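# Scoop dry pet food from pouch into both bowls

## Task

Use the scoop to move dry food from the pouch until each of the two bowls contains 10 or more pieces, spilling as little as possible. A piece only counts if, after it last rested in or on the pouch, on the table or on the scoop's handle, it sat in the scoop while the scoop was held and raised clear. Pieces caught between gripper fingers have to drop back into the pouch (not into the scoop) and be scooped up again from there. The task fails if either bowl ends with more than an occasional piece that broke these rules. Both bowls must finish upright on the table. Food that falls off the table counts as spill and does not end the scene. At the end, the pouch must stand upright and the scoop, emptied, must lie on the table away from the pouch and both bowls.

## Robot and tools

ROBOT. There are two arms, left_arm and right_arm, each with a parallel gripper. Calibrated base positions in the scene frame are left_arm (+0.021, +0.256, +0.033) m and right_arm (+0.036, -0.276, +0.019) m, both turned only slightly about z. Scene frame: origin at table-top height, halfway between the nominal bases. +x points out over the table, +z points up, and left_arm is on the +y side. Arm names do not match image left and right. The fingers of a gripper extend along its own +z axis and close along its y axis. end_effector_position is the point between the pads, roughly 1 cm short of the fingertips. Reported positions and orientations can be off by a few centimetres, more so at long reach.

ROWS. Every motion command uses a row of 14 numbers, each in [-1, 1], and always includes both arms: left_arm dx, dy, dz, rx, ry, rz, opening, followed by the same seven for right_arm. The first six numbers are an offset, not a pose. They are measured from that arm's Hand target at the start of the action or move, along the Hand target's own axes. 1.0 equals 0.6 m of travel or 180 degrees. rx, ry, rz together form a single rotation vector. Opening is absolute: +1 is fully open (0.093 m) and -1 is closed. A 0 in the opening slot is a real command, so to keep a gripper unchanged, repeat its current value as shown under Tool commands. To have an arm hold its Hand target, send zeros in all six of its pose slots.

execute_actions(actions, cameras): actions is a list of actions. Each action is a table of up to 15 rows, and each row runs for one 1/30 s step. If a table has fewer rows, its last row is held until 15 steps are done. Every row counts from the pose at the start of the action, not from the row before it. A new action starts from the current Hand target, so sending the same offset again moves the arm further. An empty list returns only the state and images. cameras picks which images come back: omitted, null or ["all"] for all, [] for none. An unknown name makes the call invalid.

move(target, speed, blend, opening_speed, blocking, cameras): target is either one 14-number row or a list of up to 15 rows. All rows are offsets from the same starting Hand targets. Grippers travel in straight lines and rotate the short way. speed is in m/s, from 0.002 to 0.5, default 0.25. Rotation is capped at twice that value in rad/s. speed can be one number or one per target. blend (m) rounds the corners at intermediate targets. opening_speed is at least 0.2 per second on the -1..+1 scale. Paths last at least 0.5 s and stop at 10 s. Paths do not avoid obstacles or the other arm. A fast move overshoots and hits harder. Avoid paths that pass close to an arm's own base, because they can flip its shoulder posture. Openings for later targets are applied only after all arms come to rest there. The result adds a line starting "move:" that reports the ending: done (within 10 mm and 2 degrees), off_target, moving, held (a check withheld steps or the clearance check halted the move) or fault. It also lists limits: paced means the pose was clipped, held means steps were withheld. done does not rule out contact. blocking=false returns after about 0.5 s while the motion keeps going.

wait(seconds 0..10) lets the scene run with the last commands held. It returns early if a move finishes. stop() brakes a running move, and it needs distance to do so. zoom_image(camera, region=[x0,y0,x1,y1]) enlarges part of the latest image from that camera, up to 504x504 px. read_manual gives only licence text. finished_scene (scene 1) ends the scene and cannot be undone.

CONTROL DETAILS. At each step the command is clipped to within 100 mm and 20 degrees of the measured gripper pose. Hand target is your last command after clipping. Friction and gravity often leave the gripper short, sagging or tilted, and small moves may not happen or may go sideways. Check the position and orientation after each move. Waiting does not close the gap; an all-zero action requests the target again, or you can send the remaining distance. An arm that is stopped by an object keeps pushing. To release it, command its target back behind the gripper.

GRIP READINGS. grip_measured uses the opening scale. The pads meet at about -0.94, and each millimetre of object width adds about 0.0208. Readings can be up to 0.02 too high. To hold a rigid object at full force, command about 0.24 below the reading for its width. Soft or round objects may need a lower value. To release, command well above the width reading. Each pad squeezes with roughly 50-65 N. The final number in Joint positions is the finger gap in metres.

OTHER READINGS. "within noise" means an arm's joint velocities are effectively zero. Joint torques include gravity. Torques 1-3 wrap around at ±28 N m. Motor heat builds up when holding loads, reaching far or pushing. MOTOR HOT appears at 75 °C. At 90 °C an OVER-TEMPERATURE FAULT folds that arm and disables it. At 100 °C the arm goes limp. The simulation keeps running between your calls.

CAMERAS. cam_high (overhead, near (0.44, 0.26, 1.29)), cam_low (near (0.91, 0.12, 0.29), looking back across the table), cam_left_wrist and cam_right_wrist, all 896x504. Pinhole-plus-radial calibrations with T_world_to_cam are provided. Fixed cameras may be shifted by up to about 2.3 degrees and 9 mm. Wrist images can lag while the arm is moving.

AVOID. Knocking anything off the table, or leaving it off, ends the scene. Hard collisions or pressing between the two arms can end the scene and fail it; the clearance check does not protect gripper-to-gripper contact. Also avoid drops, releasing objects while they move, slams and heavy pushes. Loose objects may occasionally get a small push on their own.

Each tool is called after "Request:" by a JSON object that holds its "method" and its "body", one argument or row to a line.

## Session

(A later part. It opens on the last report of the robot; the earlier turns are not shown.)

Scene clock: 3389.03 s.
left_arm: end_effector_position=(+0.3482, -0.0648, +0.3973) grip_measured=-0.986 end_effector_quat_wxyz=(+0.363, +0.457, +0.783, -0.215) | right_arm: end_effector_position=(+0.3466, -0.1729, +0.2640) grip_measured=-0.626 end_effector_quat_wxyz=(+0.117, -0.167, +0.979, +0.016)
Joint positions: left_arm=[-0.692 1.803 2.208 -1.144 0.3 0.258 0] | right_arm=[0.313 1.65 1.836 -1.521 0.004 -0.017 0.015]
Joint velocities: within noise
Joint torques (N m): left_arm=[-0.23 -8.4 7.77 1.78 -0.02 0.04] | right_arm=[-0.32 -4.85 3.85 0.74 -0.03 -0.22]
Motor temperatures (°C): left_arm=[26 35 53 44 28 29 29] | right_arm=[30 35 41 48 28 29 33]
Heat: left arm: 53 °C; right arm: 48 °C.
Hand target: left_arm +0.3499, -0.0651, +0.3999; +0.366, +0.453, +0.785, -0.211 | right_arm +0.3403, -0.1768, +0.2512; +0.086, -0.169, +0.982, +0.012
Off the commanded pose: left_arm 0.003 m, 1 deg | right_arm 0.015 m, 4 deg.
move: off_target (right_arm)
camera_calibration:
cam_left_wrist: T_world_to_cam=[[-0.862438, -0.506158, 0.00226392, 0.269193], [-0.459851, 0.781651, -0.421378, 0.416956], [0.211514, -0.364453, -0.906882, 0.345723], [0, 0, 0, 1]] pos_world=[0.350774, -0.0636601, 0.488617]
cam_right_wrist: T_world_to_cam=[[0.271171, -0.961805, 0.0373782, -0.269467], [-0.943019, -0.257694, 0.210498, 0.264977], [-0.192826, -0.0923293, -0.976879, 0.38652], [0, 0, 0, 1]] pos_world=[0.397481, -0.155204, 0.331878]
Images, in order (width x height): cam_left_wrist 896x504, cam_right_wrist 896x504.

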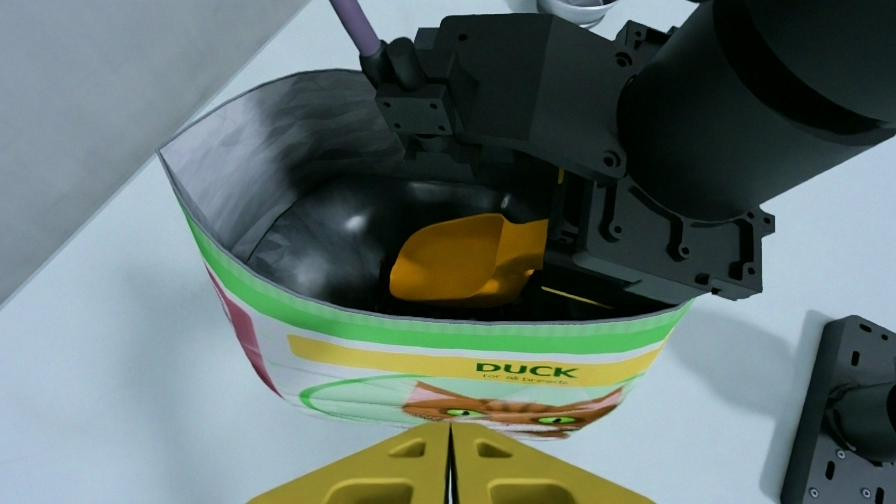

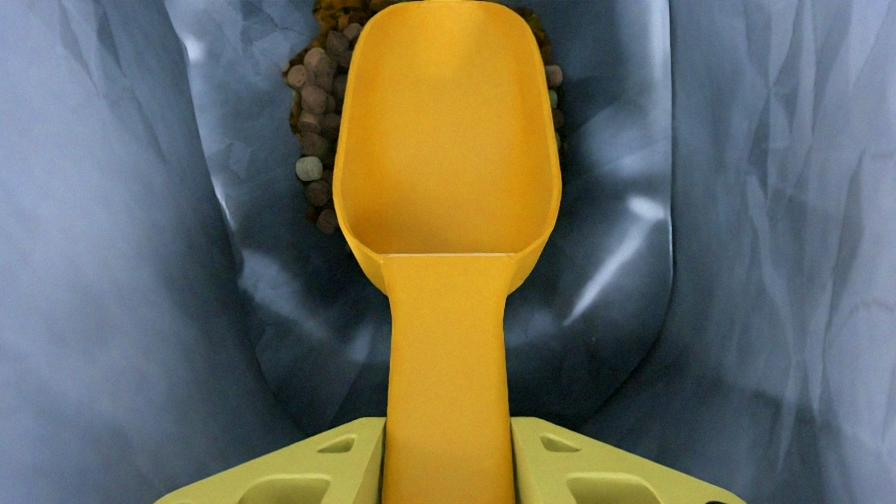

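Request:
{"method": "move", "body": {
  "target": [0,0,0,0,0,0,-1,0.0153,0.0167,0.0295,0,0,0,-1],
  "speed": 0.06,
  "cameras": ["cam_left_wrist"]
}}

Request:
{"method": "zoom_image", "body": {
  "camera": "cam_left_wrist",
  "region": [230, 150, 600, 350]
}}

Scene clock: 3405.37 s.
left_arm: end_effector_position=(+0.3481, -0.0646, +0.3972) grip_measured=-0.986 end_effector_quat_wxyz=(+0.363, +0.457, +0.783, -0.215) | right_arm: end_effector_position=(+0.3457, -0.1675, +0.2360) grip_measured=-0.626 end_effector_quat_wxyz=(+0.107, -0.168, +0.980, +0.016)
Joint positions: left_arm=[-0.692 1.803 2.208 -1.145 0.3 0.257 0] | right_arm=[0.329 1.631 1.701 -1.424 0.004 -0.002 0.015]
Joint velocities: within noise
Joint torques (N m): left_arm=[-0.23 -8.34 7.8 1.79 -0.04 0.04] | right_arm=[1.32 -7.13 4.04 0.59 0.03 -0.05]
Motor temperatures (°C): left_arm=[26 37 53 43 28 29 29] | right_arm=[30 36 40 46 28 29 33]
Heat: left arm: 53 °C; right arm: 46 °C.
Hand target: left_arm +0.3499, -0.0651, +0.4000; +0.366, +0.453, +0.785, -0.211 | right_arm +0.3314, -0.1693, +0.2321; +0.085, -0.169, +0.982, +0.012
Off the commanded pose: left_arm 0.003 m, 1 deg | right_arm 0.015 m, 2 deg.
move: off_target (right_arm)
camera_calibration:
cam_left_wrist: T_world_to_cam=[[-0.862169, -0.506614, 0.00259487, 0.268935], [-0.460556, 0.781632, -0.420642, 0.41672], [0.211075, -0.36386, -0.907223, 0.346062], [0, 0, 0, 1]] pos_world=[0.350746, -0.0635572, 0.488548]
Images, in order (width x height): cam_left_wrist 896x504.

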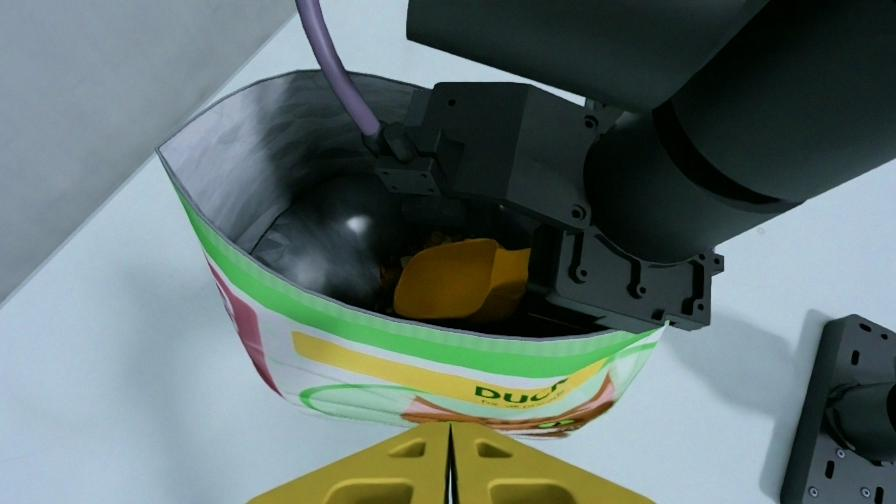

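Scaled by 1.362 from the camera's 896x504 image, which has a finer 1280x720 frame.

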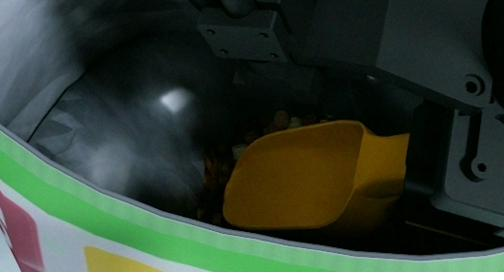

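Request:
{"method": "move", "body": {
  "target": [
    [0,0,0,0,0,0,-1,-0.0053,0,-0.0498,0,0.0444,0,-1],
    [0,0,0,0,0,0,-1,0.0003,0,-0.0215,0,0.0444,0,-1]
  ],
  "speed": 0.08,
  "cameras": ["cam_left_wrist","cam_right_wrist"]
}}

Request:
{"method": "zoom_image", "body": {
  "camera": "cam_left_wrist",
  "region": [230, 150, 600, 350]
}}

Scene clock: 3429.63 s.
left_arm: end_effector_position=(+0.3481, -0.0646, +0.3972) grip_measured=-0.986 end_effector_quat_wxyz=(+0.363, +0.457, +0.783, -0.215) | right_arm: end_effector_position=(+0.3443, -0.1680, +0.2486) grip_measured=-0.626 end_effector_quat_wxyz=(+0.101, -0.167, +0.981, +0.015)
Joint positions: left_arm=[-0.692 1.803 2.208 -1.146 0.3 0.257 0] | right_arm=[0.329 1.656 1.783 -1.495 0.004 -0.001 0.015]
Joint velocities: within noise
Joint torques (N m): left_arm=[-0.23 -8.32 7.79 1.79 -0.04 0.04] | right_arm=[1.32 -5.57 6.23 0.25 0.03 -0.04]
Motor temperatures (°C): left_arm=[26 38 53 42 28 29 29] | right_arm=[30 38 40 44 28 29 33]
Heat: left arm: 53 °C; right arm: 44 °C.
Hand target: left_arm +0.3499, -0.0652, +0.4000; +0.366, +0.453, +0.785, -0.211 | right_arm +0.3291, -0.1701, +0.2448; +0.017, -0.170, +0.985, +0.000
Off the commanded pose: left_arm 0.003 m, 1 deg | right_arm 0.016 m, 10 deg.
joint sent to its limit (right arm) — joint 4 (wrist pitch), lower limit. The joint targets are off in orientation, not in position.
move: off_target (right_arm)
camera_calibration:
cam_left_wrist: T_world_to_cam=[[-0.862168, -0.506615, 0.00273408, 0.268858], [-0.460682, 0.781731, -0.42032, 0.416563], [0.210803, -0.363646, -0.907372, 0.346193], [0, 0, 0, 1]] pos_world=[0.350725, -0.0635414, 0.488481]
cam_right_wrist: T_world_to_cam=[[0.272349, -0.961544, 0.0354714, -0.263457], [-0.935815, -0.256128, 0.242177, 0.25725], [-0.223779, -0.0991514, -0.969584, 0.379182], [0, 0, 0, 1]] pos_world=[0.397343, -0.14984, 0.314694]
Images, in order (width x height): cam_left_wrist 896x504, cam_right_wrist 896x504.

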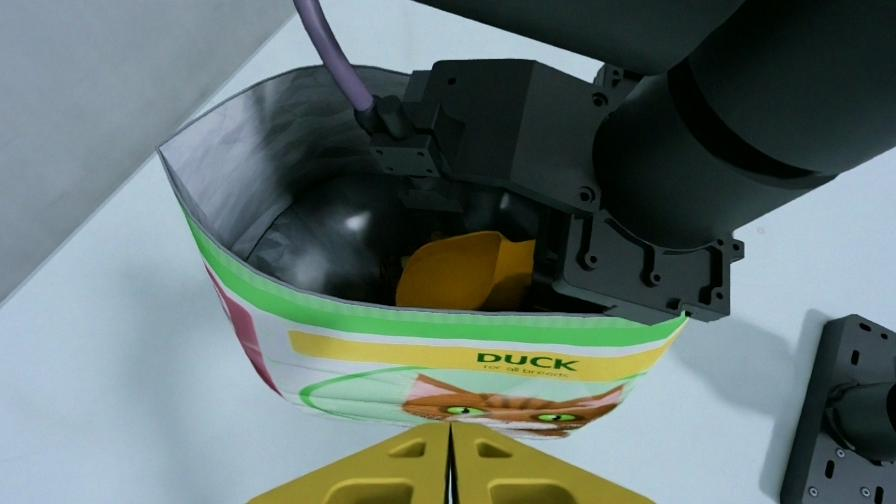

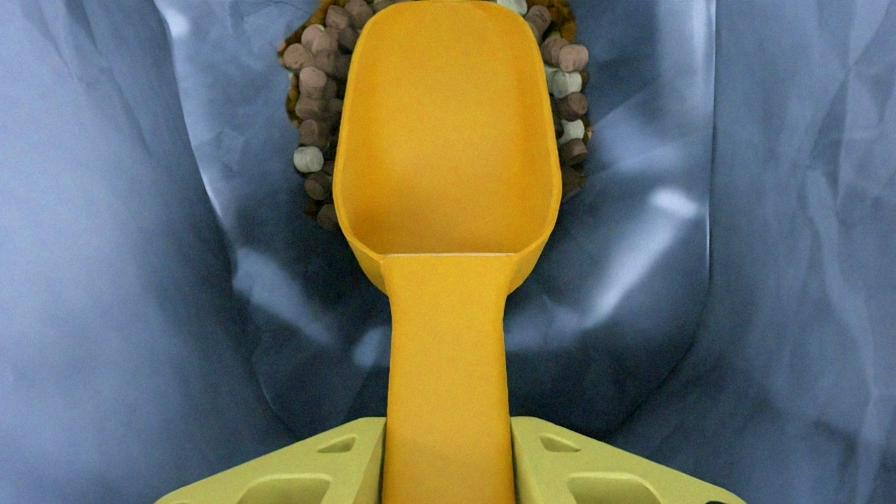

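Scaled by 1.362 from the camera's 896x504 image, which has a finer 1280x720 frame.

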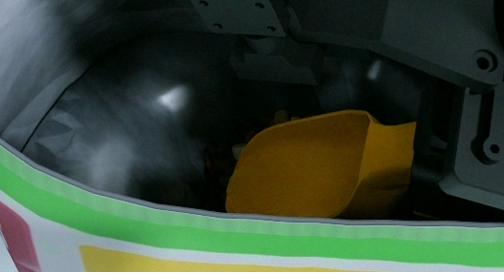

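Request:
{"method": "move", "body": {
  "target": [
    [0,0,0,0,0,0,-1,-0.015,0,0.0185,0,-0.0333,0,-1],
    [0,0,0,0,0,0,-1,-0.0414,0,0.0278,0,-0.0556,0,-1]
  ],
  "speed": 0.05,
  "cameras": ["cam_left_wrist","cam_right_wrist"]
}}

Request:
{"method": "zoom_image", "body": {
  "camera": "cam_left_wrist",
  "region": [230, 150, 600, 350]
}}

Scene clock: 3463.50 s.
left_arm: end_effector_position=(+0.3480, -0.0645, +0.3971) grip_measured=-0.986 end_effector_quat_wxyz=(+0.363, +0.457, +0.783, -0.215) | right_arm: end_effector_position=(+0.3543, -0.1645, +0.2345) grip_measured=-0.626 end_effector_quat_wxyz=(+0.106, -0.167, +0.980, +0.016)
Joint positions: left_arm=[-0.692 1.803 2.208 -1.146 0.3 0.257 0] | right_arm=[0.329 1.666 1.733 -1.422 0.004 0.001 0.015]
Joint velocities: within noise
Joint torques (N m): left_arm=[-0.23 -8.31 7.79 1.8 -0.04 0.04] | right_arm=[1.31 -6.34 4.14 1.08 0.03 -0.05]
Motor temperatures (°C): left_arm=[26 39 53 43 28 29 29] | right_arm=[30 38 40 41 28 29 33]
Heat: left arm: 53 °C; right arm: 41 °C.
Hand target: left_arm +0.3499, -0.0652, +0.4000; +0.366, +0.453, +0.785, -0.211 | right_arm +0.3530, -0.1617, +0.2289; +0.103, -0.169, +0.980, +0.015
Off the commanded pose: left_arm 0.004 m, 1 deg | right_arm 0.006 m, 1 deg.
move: done
camera_calibration:
cam_left_wrist: T_world_to_cam=[[-0.862167, -0.506616, 0.00287328, 0.26878], [-0.460808, 0.78183, -0.419997, 0.416407], [0.210531, -0.363432, -0.907521, 0.346325], [0, 0, 0, 1]] pos_world=[0.350705, -0.0635256, 0.488414]
cam_right_wrist: T_world_to_cam=[[0.270885, -0.961993, 0.0344964, -0.261633], [-0.938722, -0.256058, 0.230727, 0.274623], [-0.213125, -0.0948832, -0.972407, 0.365699], [0, 0, 0, 1]] pos_world=[0.406607, -0.146671, 0.301271]
Images, in order (width x height): cam_left_wrist 896x504, cam_right_wrist 896x504.

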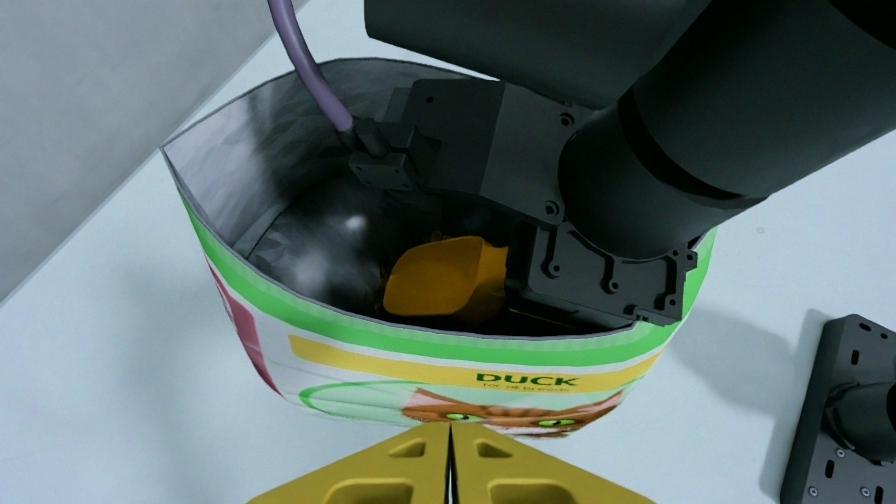

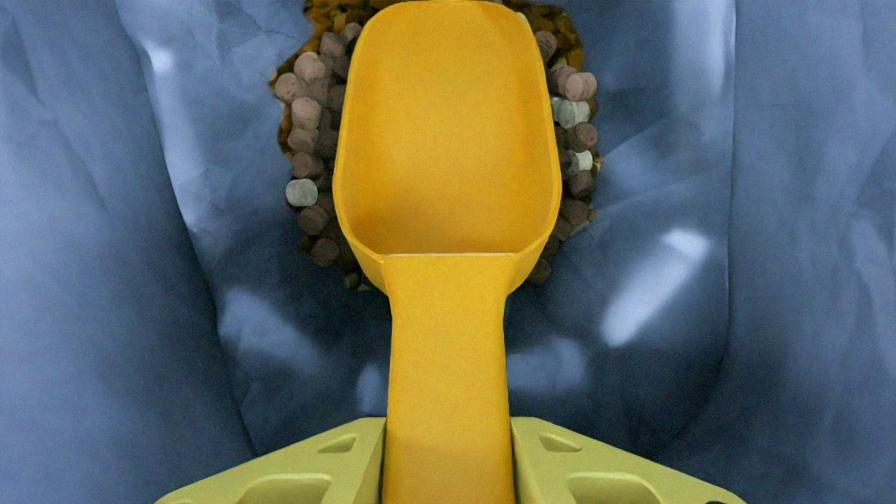

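Scaled by 1.362 from the camera's 896x504 image, which has a finer 1280x720 frame.

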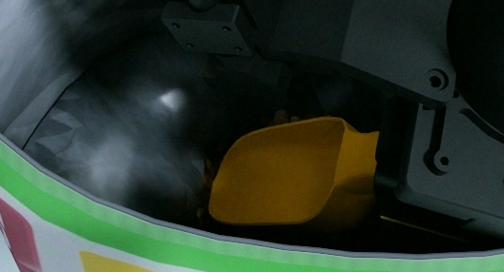

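Request:
{"method": "move", "body": {
  "target": [
    [0,0,0,0,0,0,-1,0.0298,0,-0.0762,0,0.0444,0,-1],
    [0,0,0,0,0,0,-1,0.0758,0,-0.0604,0,0.0556,0,-1]
  ],
  "speed": 0.06,
  "cameras": ["cam_left_wrist","cam_right_wrist"]
}}

Request:
{"method": "zoom_image", "body": {
  "camera": "cam_left_wrist",
  "region": [230, 150, 600, 350]
}}

Scene clock: 3516.93 s.
left_arm: end_effector_position=(+0.3480, -0.0645, +0.3970) grip_measured=-0.986 end_effector_quat_wxyz=(+0.362, +0.457, +0.783, -0.215) | right_arm: end_effector_position=(+0.3362, -0.1717, +0.2565) grip_measured=-0.626 end_effector_quat_wxyz=(+0.126, -0.165, +0.978, +0.018)
Joint positions: left_arm=[-0.692 1.803 2.208 -1.147 0.3 0.257 0] | right_arm=[0.329 1.582 1.727 -1.461 0.008 0.003 0.015]
Joint velocities: within noise
Joint torques (N m): left_arm=[-0.24 -8.32 7.83 1.8 -0.03 0.04] | right_arm=[1.31 -8.05 4.22 0.03 -0.02 -0.08]
Motor temperatures (°C): left_arm=[26 39 53 43 28 29 29] | right_arm=[30 40 39 40 28 29 33]
Heat: left arm: 53 °C; right arm: 40 °C.
Hand target: left_arm +0.3499, -0.0651, +0.4000; +0.366, +0.453, +0.785, -0.211 | right_arm +0.3040, -0.1789, +0.2550; +0.017, -0.170, +0.985, +0.000
Off the commanded pose: left_arm 0.004 m, 1 deg | right_arm 0.033 m, 13 deg.
joint sent to its limit (right arm) — joint 4 (wrist pitch), lower limit. The joint targets are off in orientation, not in position.
move: off_target (right_arm)
camera_calibration:
cam_left_wrist: T_world_to_cam=[[-0.862166, -0.506616, 0.00301249, 0.268703], [-0.460934, 0.781929, -0.419675, 0.41625], [0.210258, -0.363218, -0.90767, 0.346456], [0, 0, 0, 1]] pos_world=[0.350685, -0.0635097, 0.488347]
cam_right_wrist: T_world_to_cam=[[0.266095, -0.963299, 0.0353424, -0.263154], [-0.94779, -0.254774, 0.191794, 0.263969], [-0.17575, -0.0845325, -0.980799, 0.373892], [0, 0, 0, 1]] pos_world=[0.385923, -0.154638, 0.325385]
Images, in order (width x height): cam_left_wrist 896x504, cam_right_wrist 896x504.

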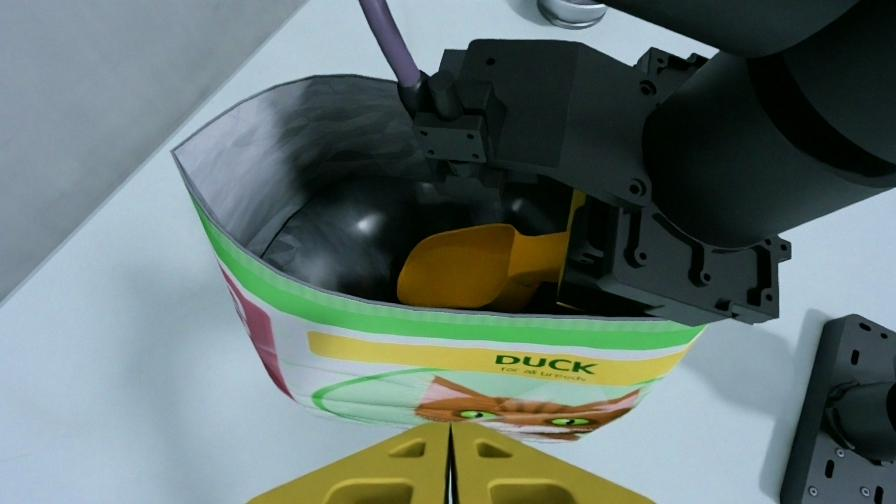

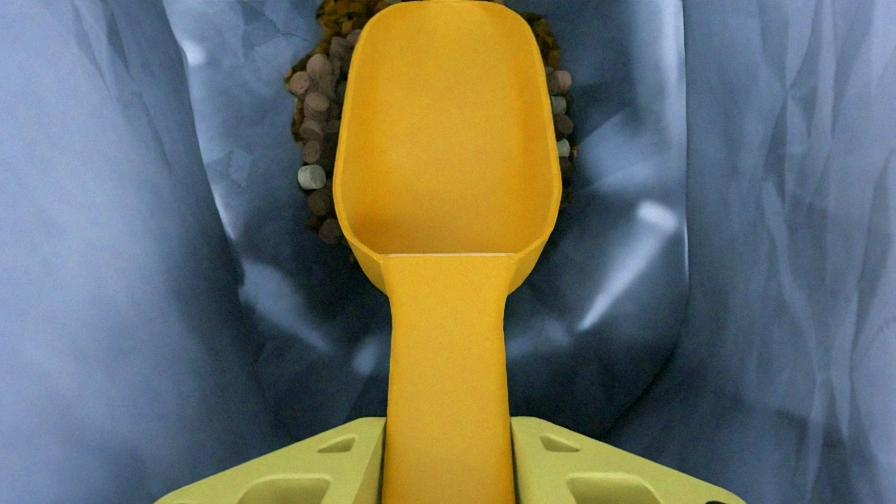

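Scaled by 1.362 from the camera's 896x504 image, which has a finer 1280x720 frame.

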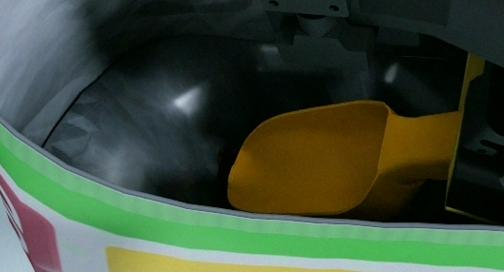

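Request:
{"method": "move", "body": {
  "target": [
    [0,0,0,0,0,0,-1,-0.0544,0.0467,0.0186,0,-0.0444,0,-1],
    [0,0,0,0,0,0,-1,-0.0657,0.0467,0.0307,0,-0.05,0,-1]
  ],
  "speed": 0.06,
  "cameras": ["cam_left_wrist","cam_right_wrist"]
}}

Request:
{"method": "zoom_image", "body": {
  "camera": "cam_left_wrist",
  "region": [230, 150, 600, 350]
}}

Scene clock: 3611.70 s.
left_arm: end_effector_position=(+0.3480, -0.0645, +0.3970) grip_measured=-0.986 end_effector_quat_wxyz=(+0.362, +0.457, +0.783, -0.215) | right_arm: end_effector_position=(+0.3346, -0.1463, +0.2440) grip_measured=-0.626 end_effector_quat_wxyz=(+0.106, -0.167, +0.980, +0.010)
Joint positions: left_arm=[-0.692 1.803 2.208 -1.147 0.3 0.257 0] | right_arm=[0.418 1.638 1.743 -1.466 0.035 0.086 0.015]
Joint velocities: within noise
Joint torques (N m): left_arm=[-0.21 -8.31 7.77 1.79 -0.04 0.05] | right_arm=[1.94 -4.85 5.57 0.91 -0.07 0.04]
Motor temperatures (°C): left_arm=[26 40 53 45 28 29 29] | right_arm=[30 45 39 36 28 29 33]
Heat: left arm: 53 °C; right arm: 45 °C.
Hand target: left_arm +0.3499, -0.0652, +0.4000; +0.366, +0.453, +0.785, -0.211 | right_arm +0.3324, -0.1392, +0.2378; +0.094, -0.169, +0.981, +0.014
Off the commanded pose: left_arm 0.004 m, 1 deg | right_arm 0.010 m, 1 deg.
move: done
camera_calibration:
cam_left_wrist: T_world_to_cam=[[-0.862166, -0.506616, 0.00301249, 0.268703], [-0.460934, 0.781929, -0.419675, 0.41625], [0.210258, -0.363218, -0.90767, 0.346456], [0, 0, 0, 1]] pos_world=[0.350685, -0.0635097, 0.488347]
cam_right_wrist: T_world_to_cam=[[0.269392, -0.961887, 0.0469225, -0.241614], [-0.939279, -0.251681, 0.233264, 0.258807], [-0.212564, -0.106913, -0.971281, 0.37026], [0, 0, 0, 1]] pos_world=[0.386884, -0.127683, 0.310593]
Images, in order (width x height): cam_left_wrist 896x504, cam_right_wrist 896x504.

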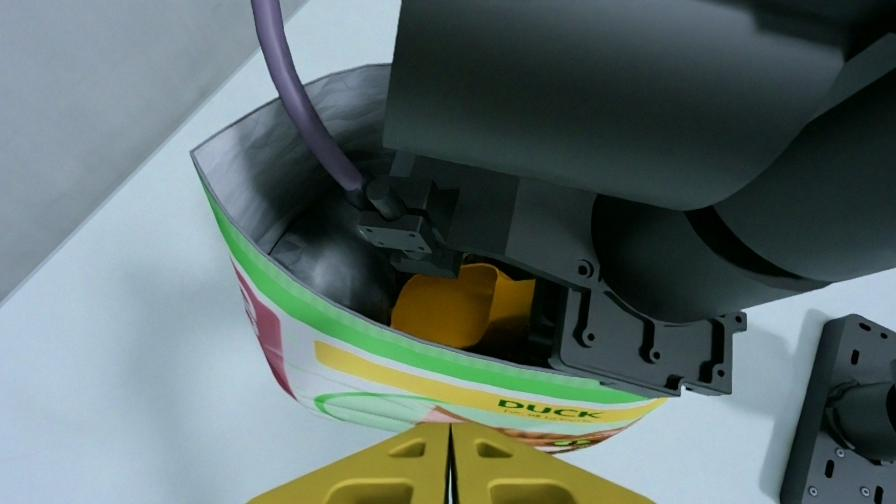

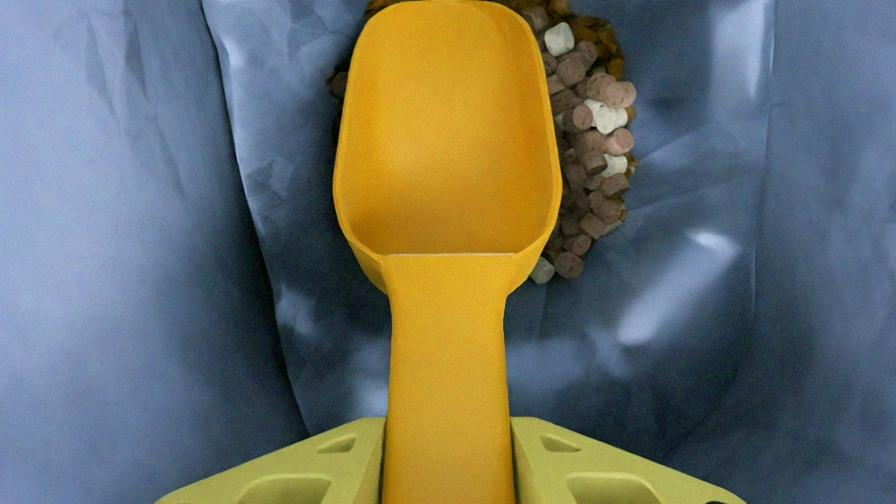

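Scaled by 1.362 from the camera's 896x504 image, which has a finer 1280x720 frame.

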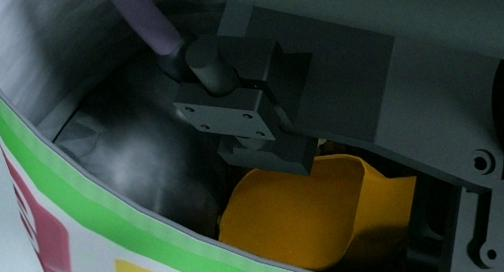

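Request:
{"method": "move", "body": {
  "target": [
    [0,0,0,0,0,0,-1,0.0077,-0.0683,-0.0218,0,0.0056,0,-1],
    [0,0,0,0,0,0,-1,0,-0.0683,0.0016,0,0,0,-1],
    [0,0,0,0,0,0,-1,-0.0298,-0.0683,0.0211,0,-0.0222,0,-1]
  ],
  "speed": 0.06,
  "cameras": ["cam_left_wrist","cam_right_wrist"]
}}

Request:
{"method": "zoom_image", "body": {
  "camera": "cam_left_wrist",
  "region": [230, 150, 600, 350]
}}

Scene clock: 3632.20 s.
left_arm: end_effector_position=(+0.3480, -0.0645, +0.3970) grip_measured=-0.986 end_effector_quat_wxyz=(+0.362, +0.457, +0.783, -0.215) | right_arm: end_effector_position=(+0.3475, -0.1764, +0.2335) grip_measured=-0.626 end_effector_quat_wxyz=(+0.099, -0.169, +0.981, +0.011)
Joint positions: left_arm=[-0.692 1.803 2.208 -1.147 0.3 0.257 0] | right_arm=[0.303 1.64 1.703 -1.434 0.006 -0.03 0.015]
Joint velocities: within noise
Joint torques (N m): left_arm=[-0.21 -8.29 7.82 1.8 -0.04 0.04] | right_arm=[-0.14 -5.63 3.93 1.78 -0.13 -0.17]
Motor temperatures (°C): left_arm=[26 40 53 45 28 29 29] | right_arm=[30 42 39 36 28 29 33]
Heat: left arm: 53 °C; right arm: 42 °C.
Hand target: left_arm +0.3499, -0.0652, +0.4000; +0.366, +0.453, +0.785, -0.211 | right_arm +0.3649, -0.1713, +0.2289; +0.128, -0.168, +0.977, +0.019
Off the commanded pose: left_arm 0.004 m, 1 deg | right_arm 0.019 m, 3 deg.
move: off_target (right_arm)
camera_calibration:
cam_left_wrist: T_world_to_cam=[[-0.862166, -0.506616, 0.00301249, 0.268703], [-0.460934, 0.781929, -0.419675, 0.41625], [0.210258, -0.363218, -0.90767, 0.346456], [0, 0, 0, 1]] pos_world=[0.350685, -0.0635097, 0.488347]
cam_right_wrist: T_world_to_cam=[[0.274735, -0.960537, 0.0434622, -0.274331], [-0.934971, -0.256327, 0.245206, 0.260729], [-0.224389, -0.108003, -0.968496, 0.362819], [0, 0, 0, 1]] pos_world=[0.400555, -0.157487, 0.29938]
Images, in order (width x height): cam_left_wrist 896x504, cam_right_wrist 896x504.

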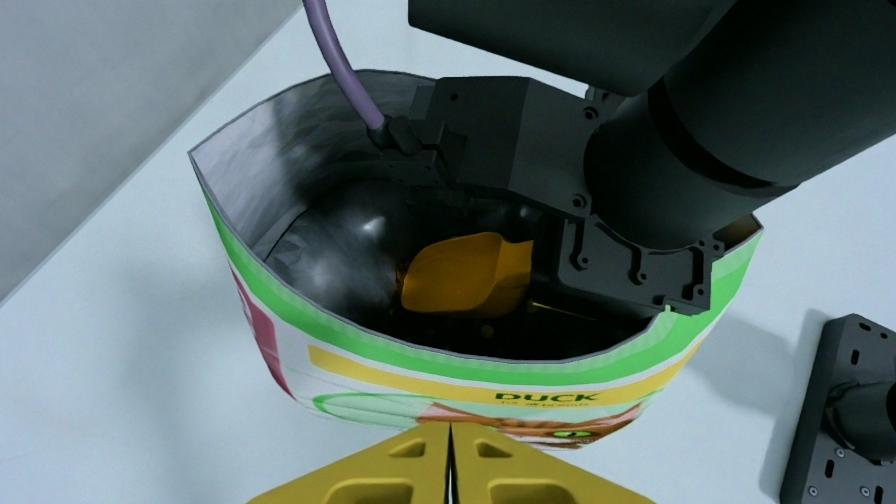

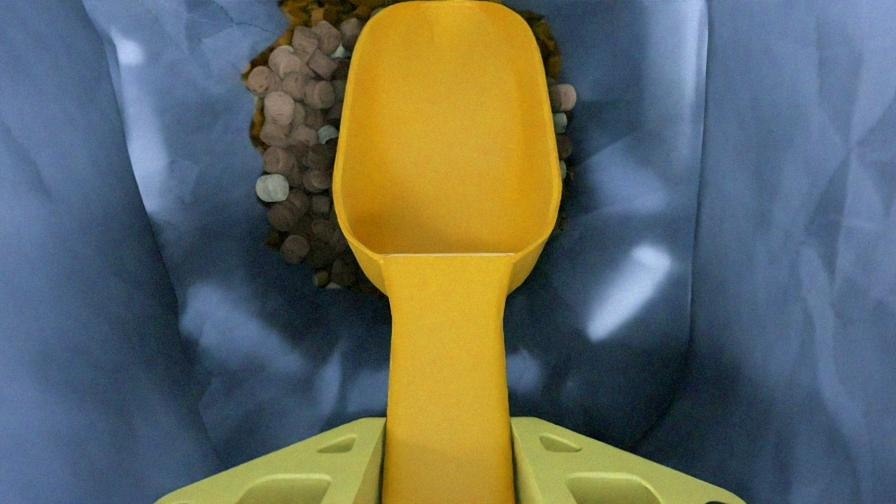

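Scaled by 1.362 from the camera's 896x504 image, which has a finer 1280x720 frame.

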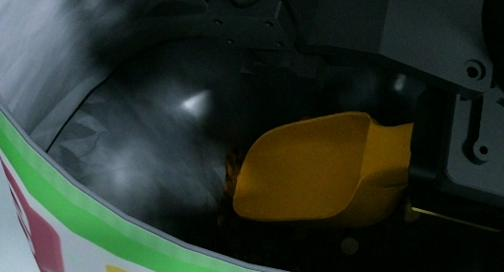

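Request:
{"method": "move", "body": {
  "target": [
    [0,0,0,0,0,0,-1,0.002,0,-0.0247,0,0,0,-1],
    [0,0,0,0,0,0,-1,-0.0308,0,-0.0055,0,-0.0278,0,-1]
  ],
  "speed": 0.06,
  "cameras": ["cam_left_wrist","cam_right_wrist"]
}}

Request:
{"method": "zoom_image", "body": {
  "camera": "cam_left_wrist",
  "region": [230, 150, 600, 350]
}}

Scene clock: 3644.23 s.
left_arm: end_effector_position=(+0.3479, -0.0645, +0.3970) grip_measured=-0.986 end_effector_quat_wxyz=(+0.362, +0.457, +0.784, -0.215) | right_arm: end_effector_position=(+0.3476, -0.1759, +0.2338) grip_measured=-0.626 end_effector_quat_wxyz=(+0.102, -0.169, +0.980, +0.013)
Joint positions: left_arm=[-0.692 1.803 2.208 -1.147 0.3 0.257 0] | right_arm=[0.303 1.636 1.7 -1.429 0.004 -0.03 0.015]
Joint velocities: within noise
Joint torques (N m): left_arm=[-0.2 -8.32 7.83 1.79 -0.04 0.04] | right_arm=[-0.2 -6.26 4.6 2.38 -0.1 -0.16]
Motor temperatures (°C): left_arm=[26 41 53 45 28 29 29] | right_arm=[30 41 39 37 28 29 33]
Heat: left arm: 53 °C; right arm: 41 °C.
Hand target: left_arm +0.3499, -0.0651, +0.4000; +0.366, +0.453, +0.785, -0.211 | right_arm +0.3809, -0.1656, +0.2369; +0.171, -0.167, +0.971, +0.027
Off the commanded pose: left_arm 0.004 m, 1 deg | right_arm 0.035 m, 8 deg.
move: off_target (right_arm)
camera_calibration:
cam_left_wrist: T_world_to_cam=[[-0.862165, -0.506617, 0.00315169, 0.268625], [-0.46106, 0.782028, -0.419352, 0.416093], [0.209986, -0.363004, -0.907818, 0.346587], [0, 0, 0, 1]] pos_world=[0.350665, -0.0634938, 0.488281]
cam_right_wrist: T_world_to_cam=[[0.274992, -0.96057, 0.0410494, -0.273482], [-0.935919, -0.257674, 0.240124, 0.262169], [-0.220079, -0.104451, -0.969874, 0.362662], [0, 0, 0, 1]] pos_world=[0.400388, -0.157264, 0.30001]
Images, in order (width x height): cam_left_wrist 896x504, cam_right_wrist 896x504.

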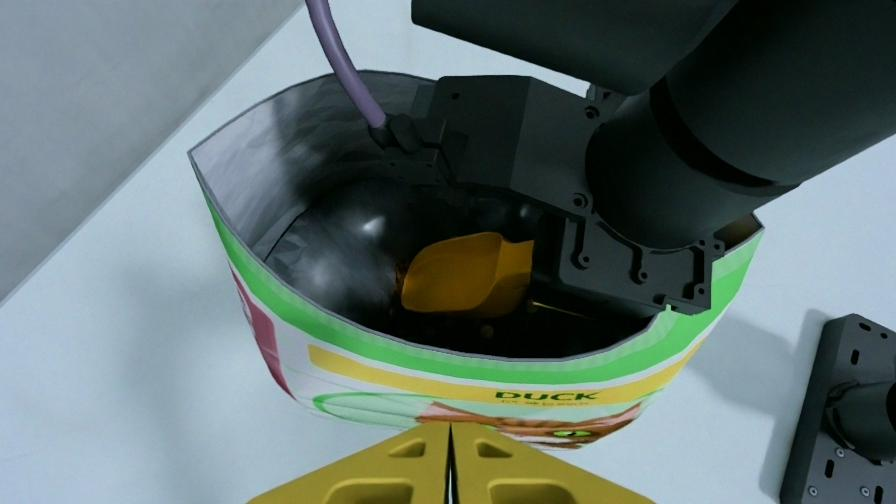

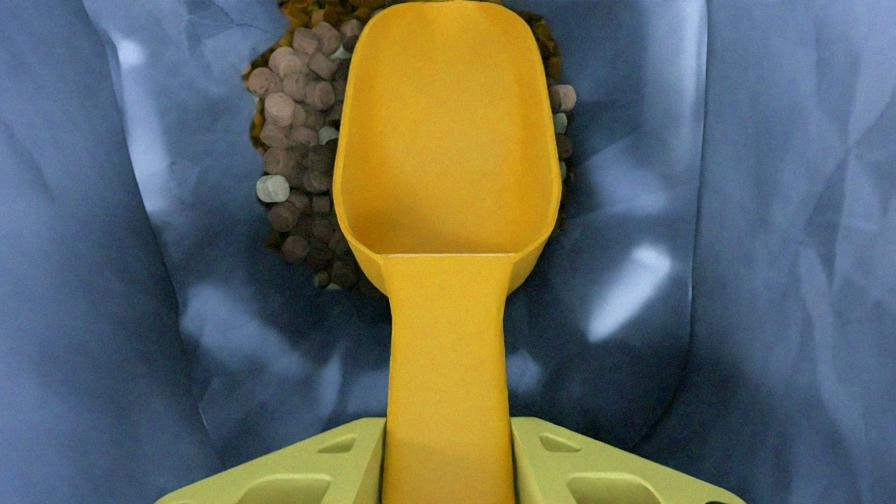

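Scaled by 1.362 from the camera's 896x504 image, which has a finer 1280x720 frame.

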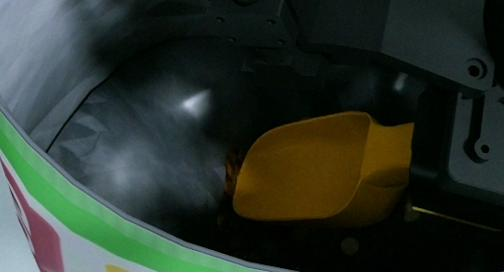

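Request:
{"method": "move", "body": {
  "target": [0,0,0,0,0,0,-1, 0.0217,0,-0.0443,0,0.033,0,-1],
  "speed": 0.08
}}

Request:
{"method": "zoom_image", "body": {
  "camera": "cam_left_wrist",
  "region": [230, 150, 600, 350]
}}

Scene clock: 3687.70 s.
left_arm: end_effector_position=(+0.3479, -0.0645, +0.3970) grip_measured=-0.986 end_effector_quat_wxyz=(+0.362, +0.457, +0.784, -0.215) | right_arm: end_effector_position=(+0.3533, -0.1740, +0.2527) grip_measured=-0.626 end_effector_quat_wxyz=(+0.109, -0.169, +0.979, +0.014)
Joint positions: left_arm=[-0.692 1.803 2.208 -1.147 0.3 0.257 0] | right_arm=[0.303 1.671 1.814 -1.493 0.003 -0.03 0.015]
Joint velocities: within noise
Joint torques (N m): left_arm=[-0.21 -8.32 7.77 1.8 -0.03 0.04] | right_arm=[-0.21 -5.23 8.57 1.01 -0.06 -0.16]
Motor temperatures (°C): left_arm=[26 41 53 45 28 29 29] | right_arm=[30 39 39 43 28 29 33]
Heat: left arm: 53 °C; right arm: 43 °C.
Hand target: left_arm +0.3499, -0.0651, +0.4000; +0.366, +0.453, +0.785, -0.211 | right_arm +0.3608, -0.1726, +0.2574; +0.120, -0.168, +0.978, +0.018
Off the commanded pose: left_arm 0.004 m, 1 deg | right_arm 0.009 m, 1 deg.
move: done
camera_calibration:
cam_left_wrist: T_world_to_cam=[[-0.862165, -0.506617, 0.00315169, 0.268625], [-0.46106, 0.782028, -0.419352, 0.416093], [0.209986, -0.363004, -0.907818, 0.346587], [0, 0, 0, 1]] pos_world=[0.350665, -0.0634938, 0.488281]
cam_right_wrist: T_world_to_cam=[[0.274485, -0.960752, 0.0401773, -0.273629], [-0.939252, -0.25892, 0.225313, 0.268169], [-0.206067, -0.0995815, -0.973458, 0.379217], [0, 0, 0, 1]] pos_world=[0.405129, -0.155693, 0.319723]

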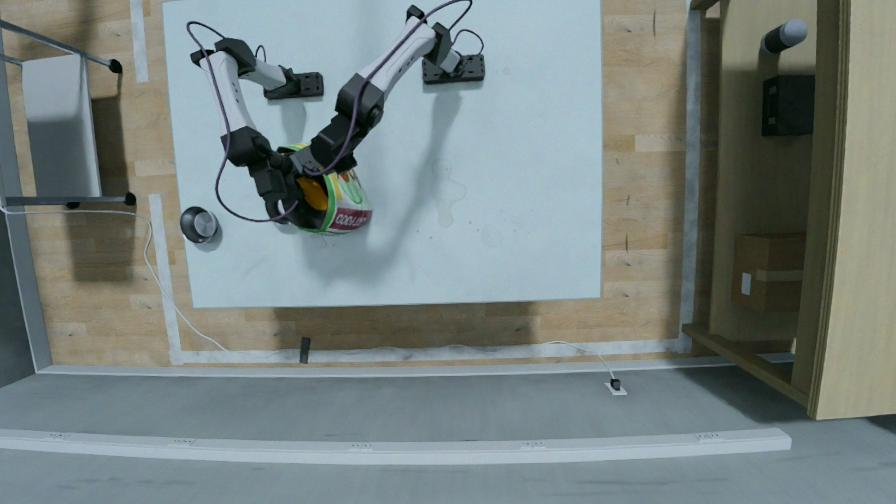

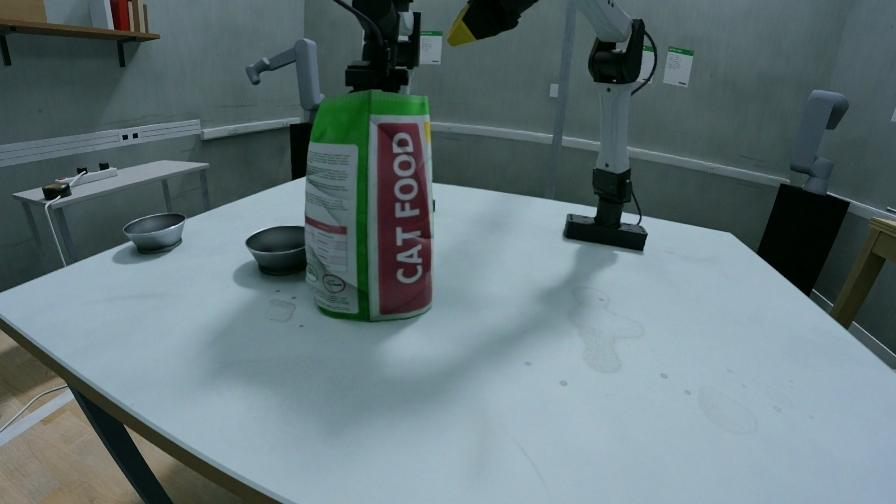

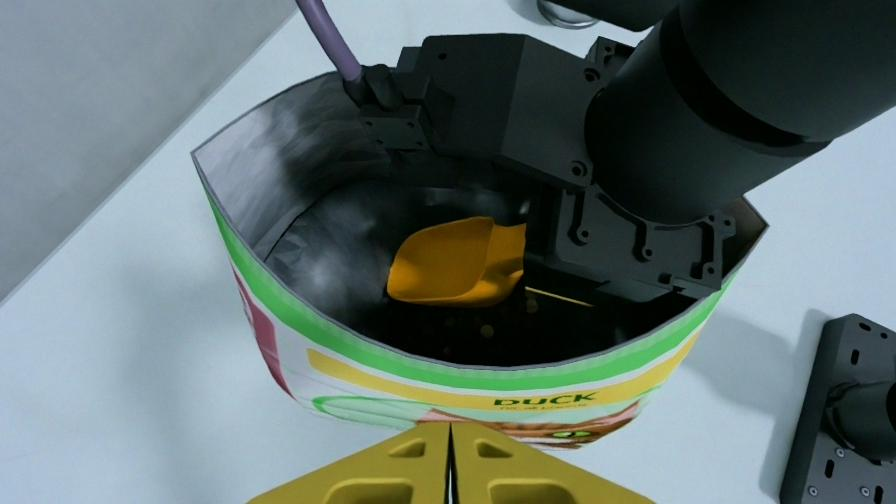

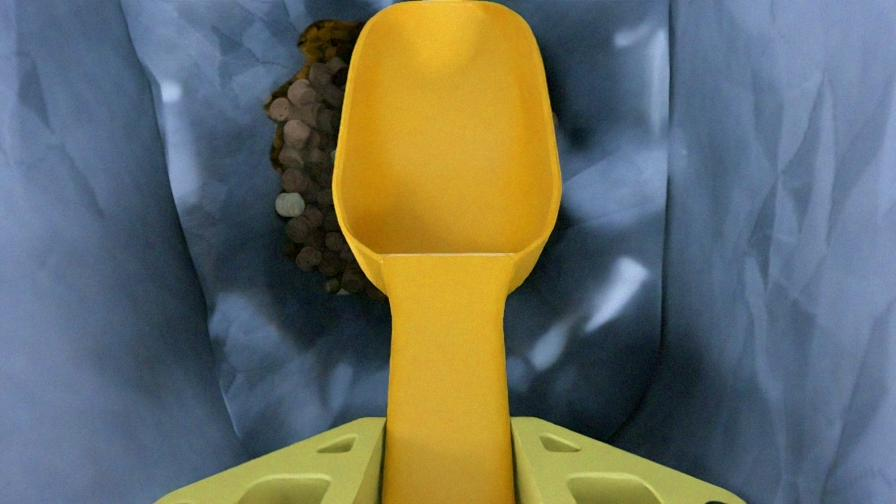

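Scaled by 1.362 from the camera's 896x504 image, which has a finer 1280x720 frame.

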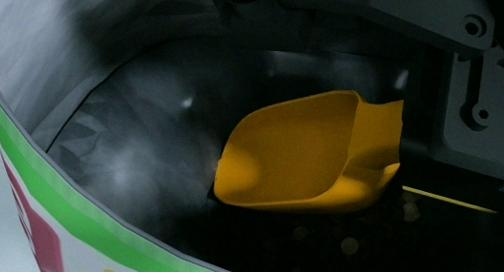

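Request:
{"method": "move", "body": {
  "target": [
    [0,0,0,0,0,0,-1,-0.012,0,-0.0873,0,-0.09,0,-1],
    [0,0,0,0,0,0,-1,0.0125,0.01,-0.162,0,-0.179,0,-1],
    [0,0,0,0,0,0,-1,0.0427,0.021,-0.2126,0,-0.2844,0,-1]
  ],
  "speed": 0.2,
  "blend": 0.02,
  "cameras": ["cam_left_wrist","cam_high"]
}}

Request:
{"method": "zoom_image", "body": {
  "camera": "cam_left_wrist",
  "region": [200, 130, 560, 390]
}}

Scene clock: 3786.53 s.
left_arm: end_effector_position=(+0.3479, -0.0645, +0.3970) grip_measured=-0.986 end_effector_quat_wxyz=(+0.362, +0.457, +0.784, -0.215) | right_arm: end_effector_position=(+0.3022, -0.1791, +0.3734) grip_measured=-0.626 end_effector_quat_wxyz=(+0.523, -0.149, +0.834, +0.090)
Joint positions: left_arm=[-0.692 1.803 2.208 -1.147 0.3 0.257 0] | right_arm=[0.34 0.899 1.249 -0.802 0.001 -0.006 0.015]
Joint velocities: within noise
Joint torques (N m): left_arm=[-0.23 -8.32 7.79 1.8 -0.05 0.04] | right_arm=[1.09 -1.18 5.35 2.6 0.15 -0.04]
Motor temperatures (°C): left_arm=[26 41 53 46 28 29 29] | right_arm=[30 39 44 38 28 29 33]
Heat: left arm: 53 °C; right arm: 44 °C.
Hand target: left_arm +0.3499, -0.0652, +0.4000; +0.366, +0.453, +0.785, -0.211 | right_arm +0.3039, -0.1787, +0.3750; +0.531, -0.144, +0.830, +0.089
Off the commanded pose: left_arm 0.004 m, 1 deg | right_arm 0.002 m, 1 deg.
move: done
camera_calibration:
cam_left_wrist: T_world_to_cam=[[-0.862165, -0.506617, 0.00315169, 0.268625], [-0.46106, 0.782028, -0.419352, 0.416093], [0.209986, -0.363004, -0.907818, 0.346587], [0, 0, 0, 1]] pos_world=[0.350665, -0.0634938, 0.488281]
Images, in order (width x height): cam_high 896x504, cam_left_wrist 896x504.

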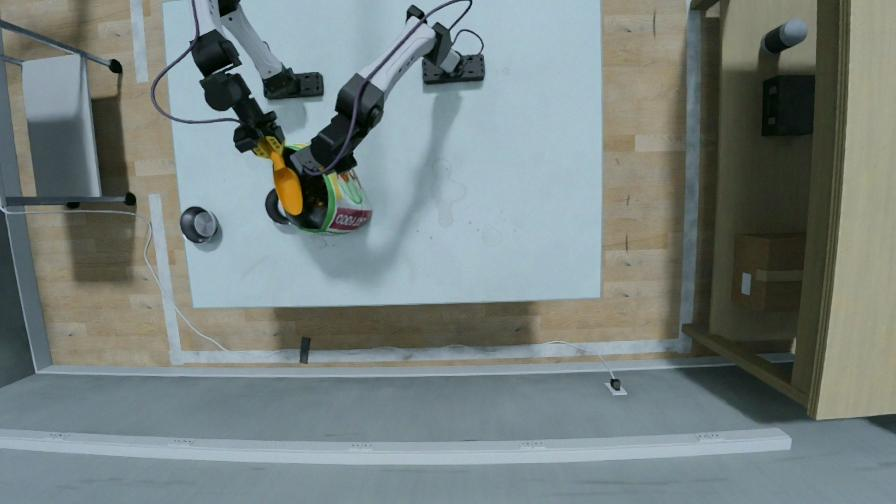

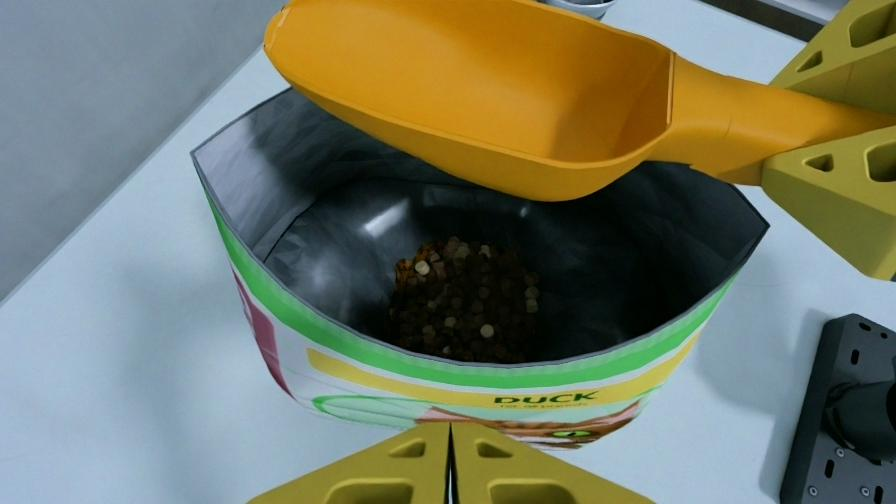

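Scaled by 1.400 from the camera's 896x504 image, which has a finer 1280x720 frame.

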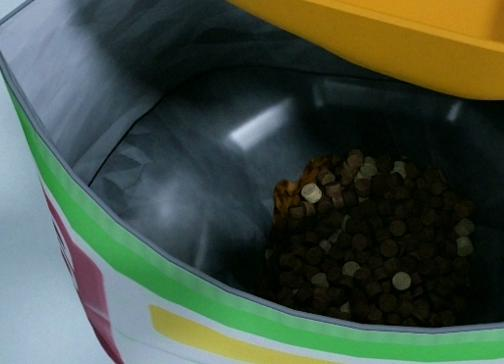

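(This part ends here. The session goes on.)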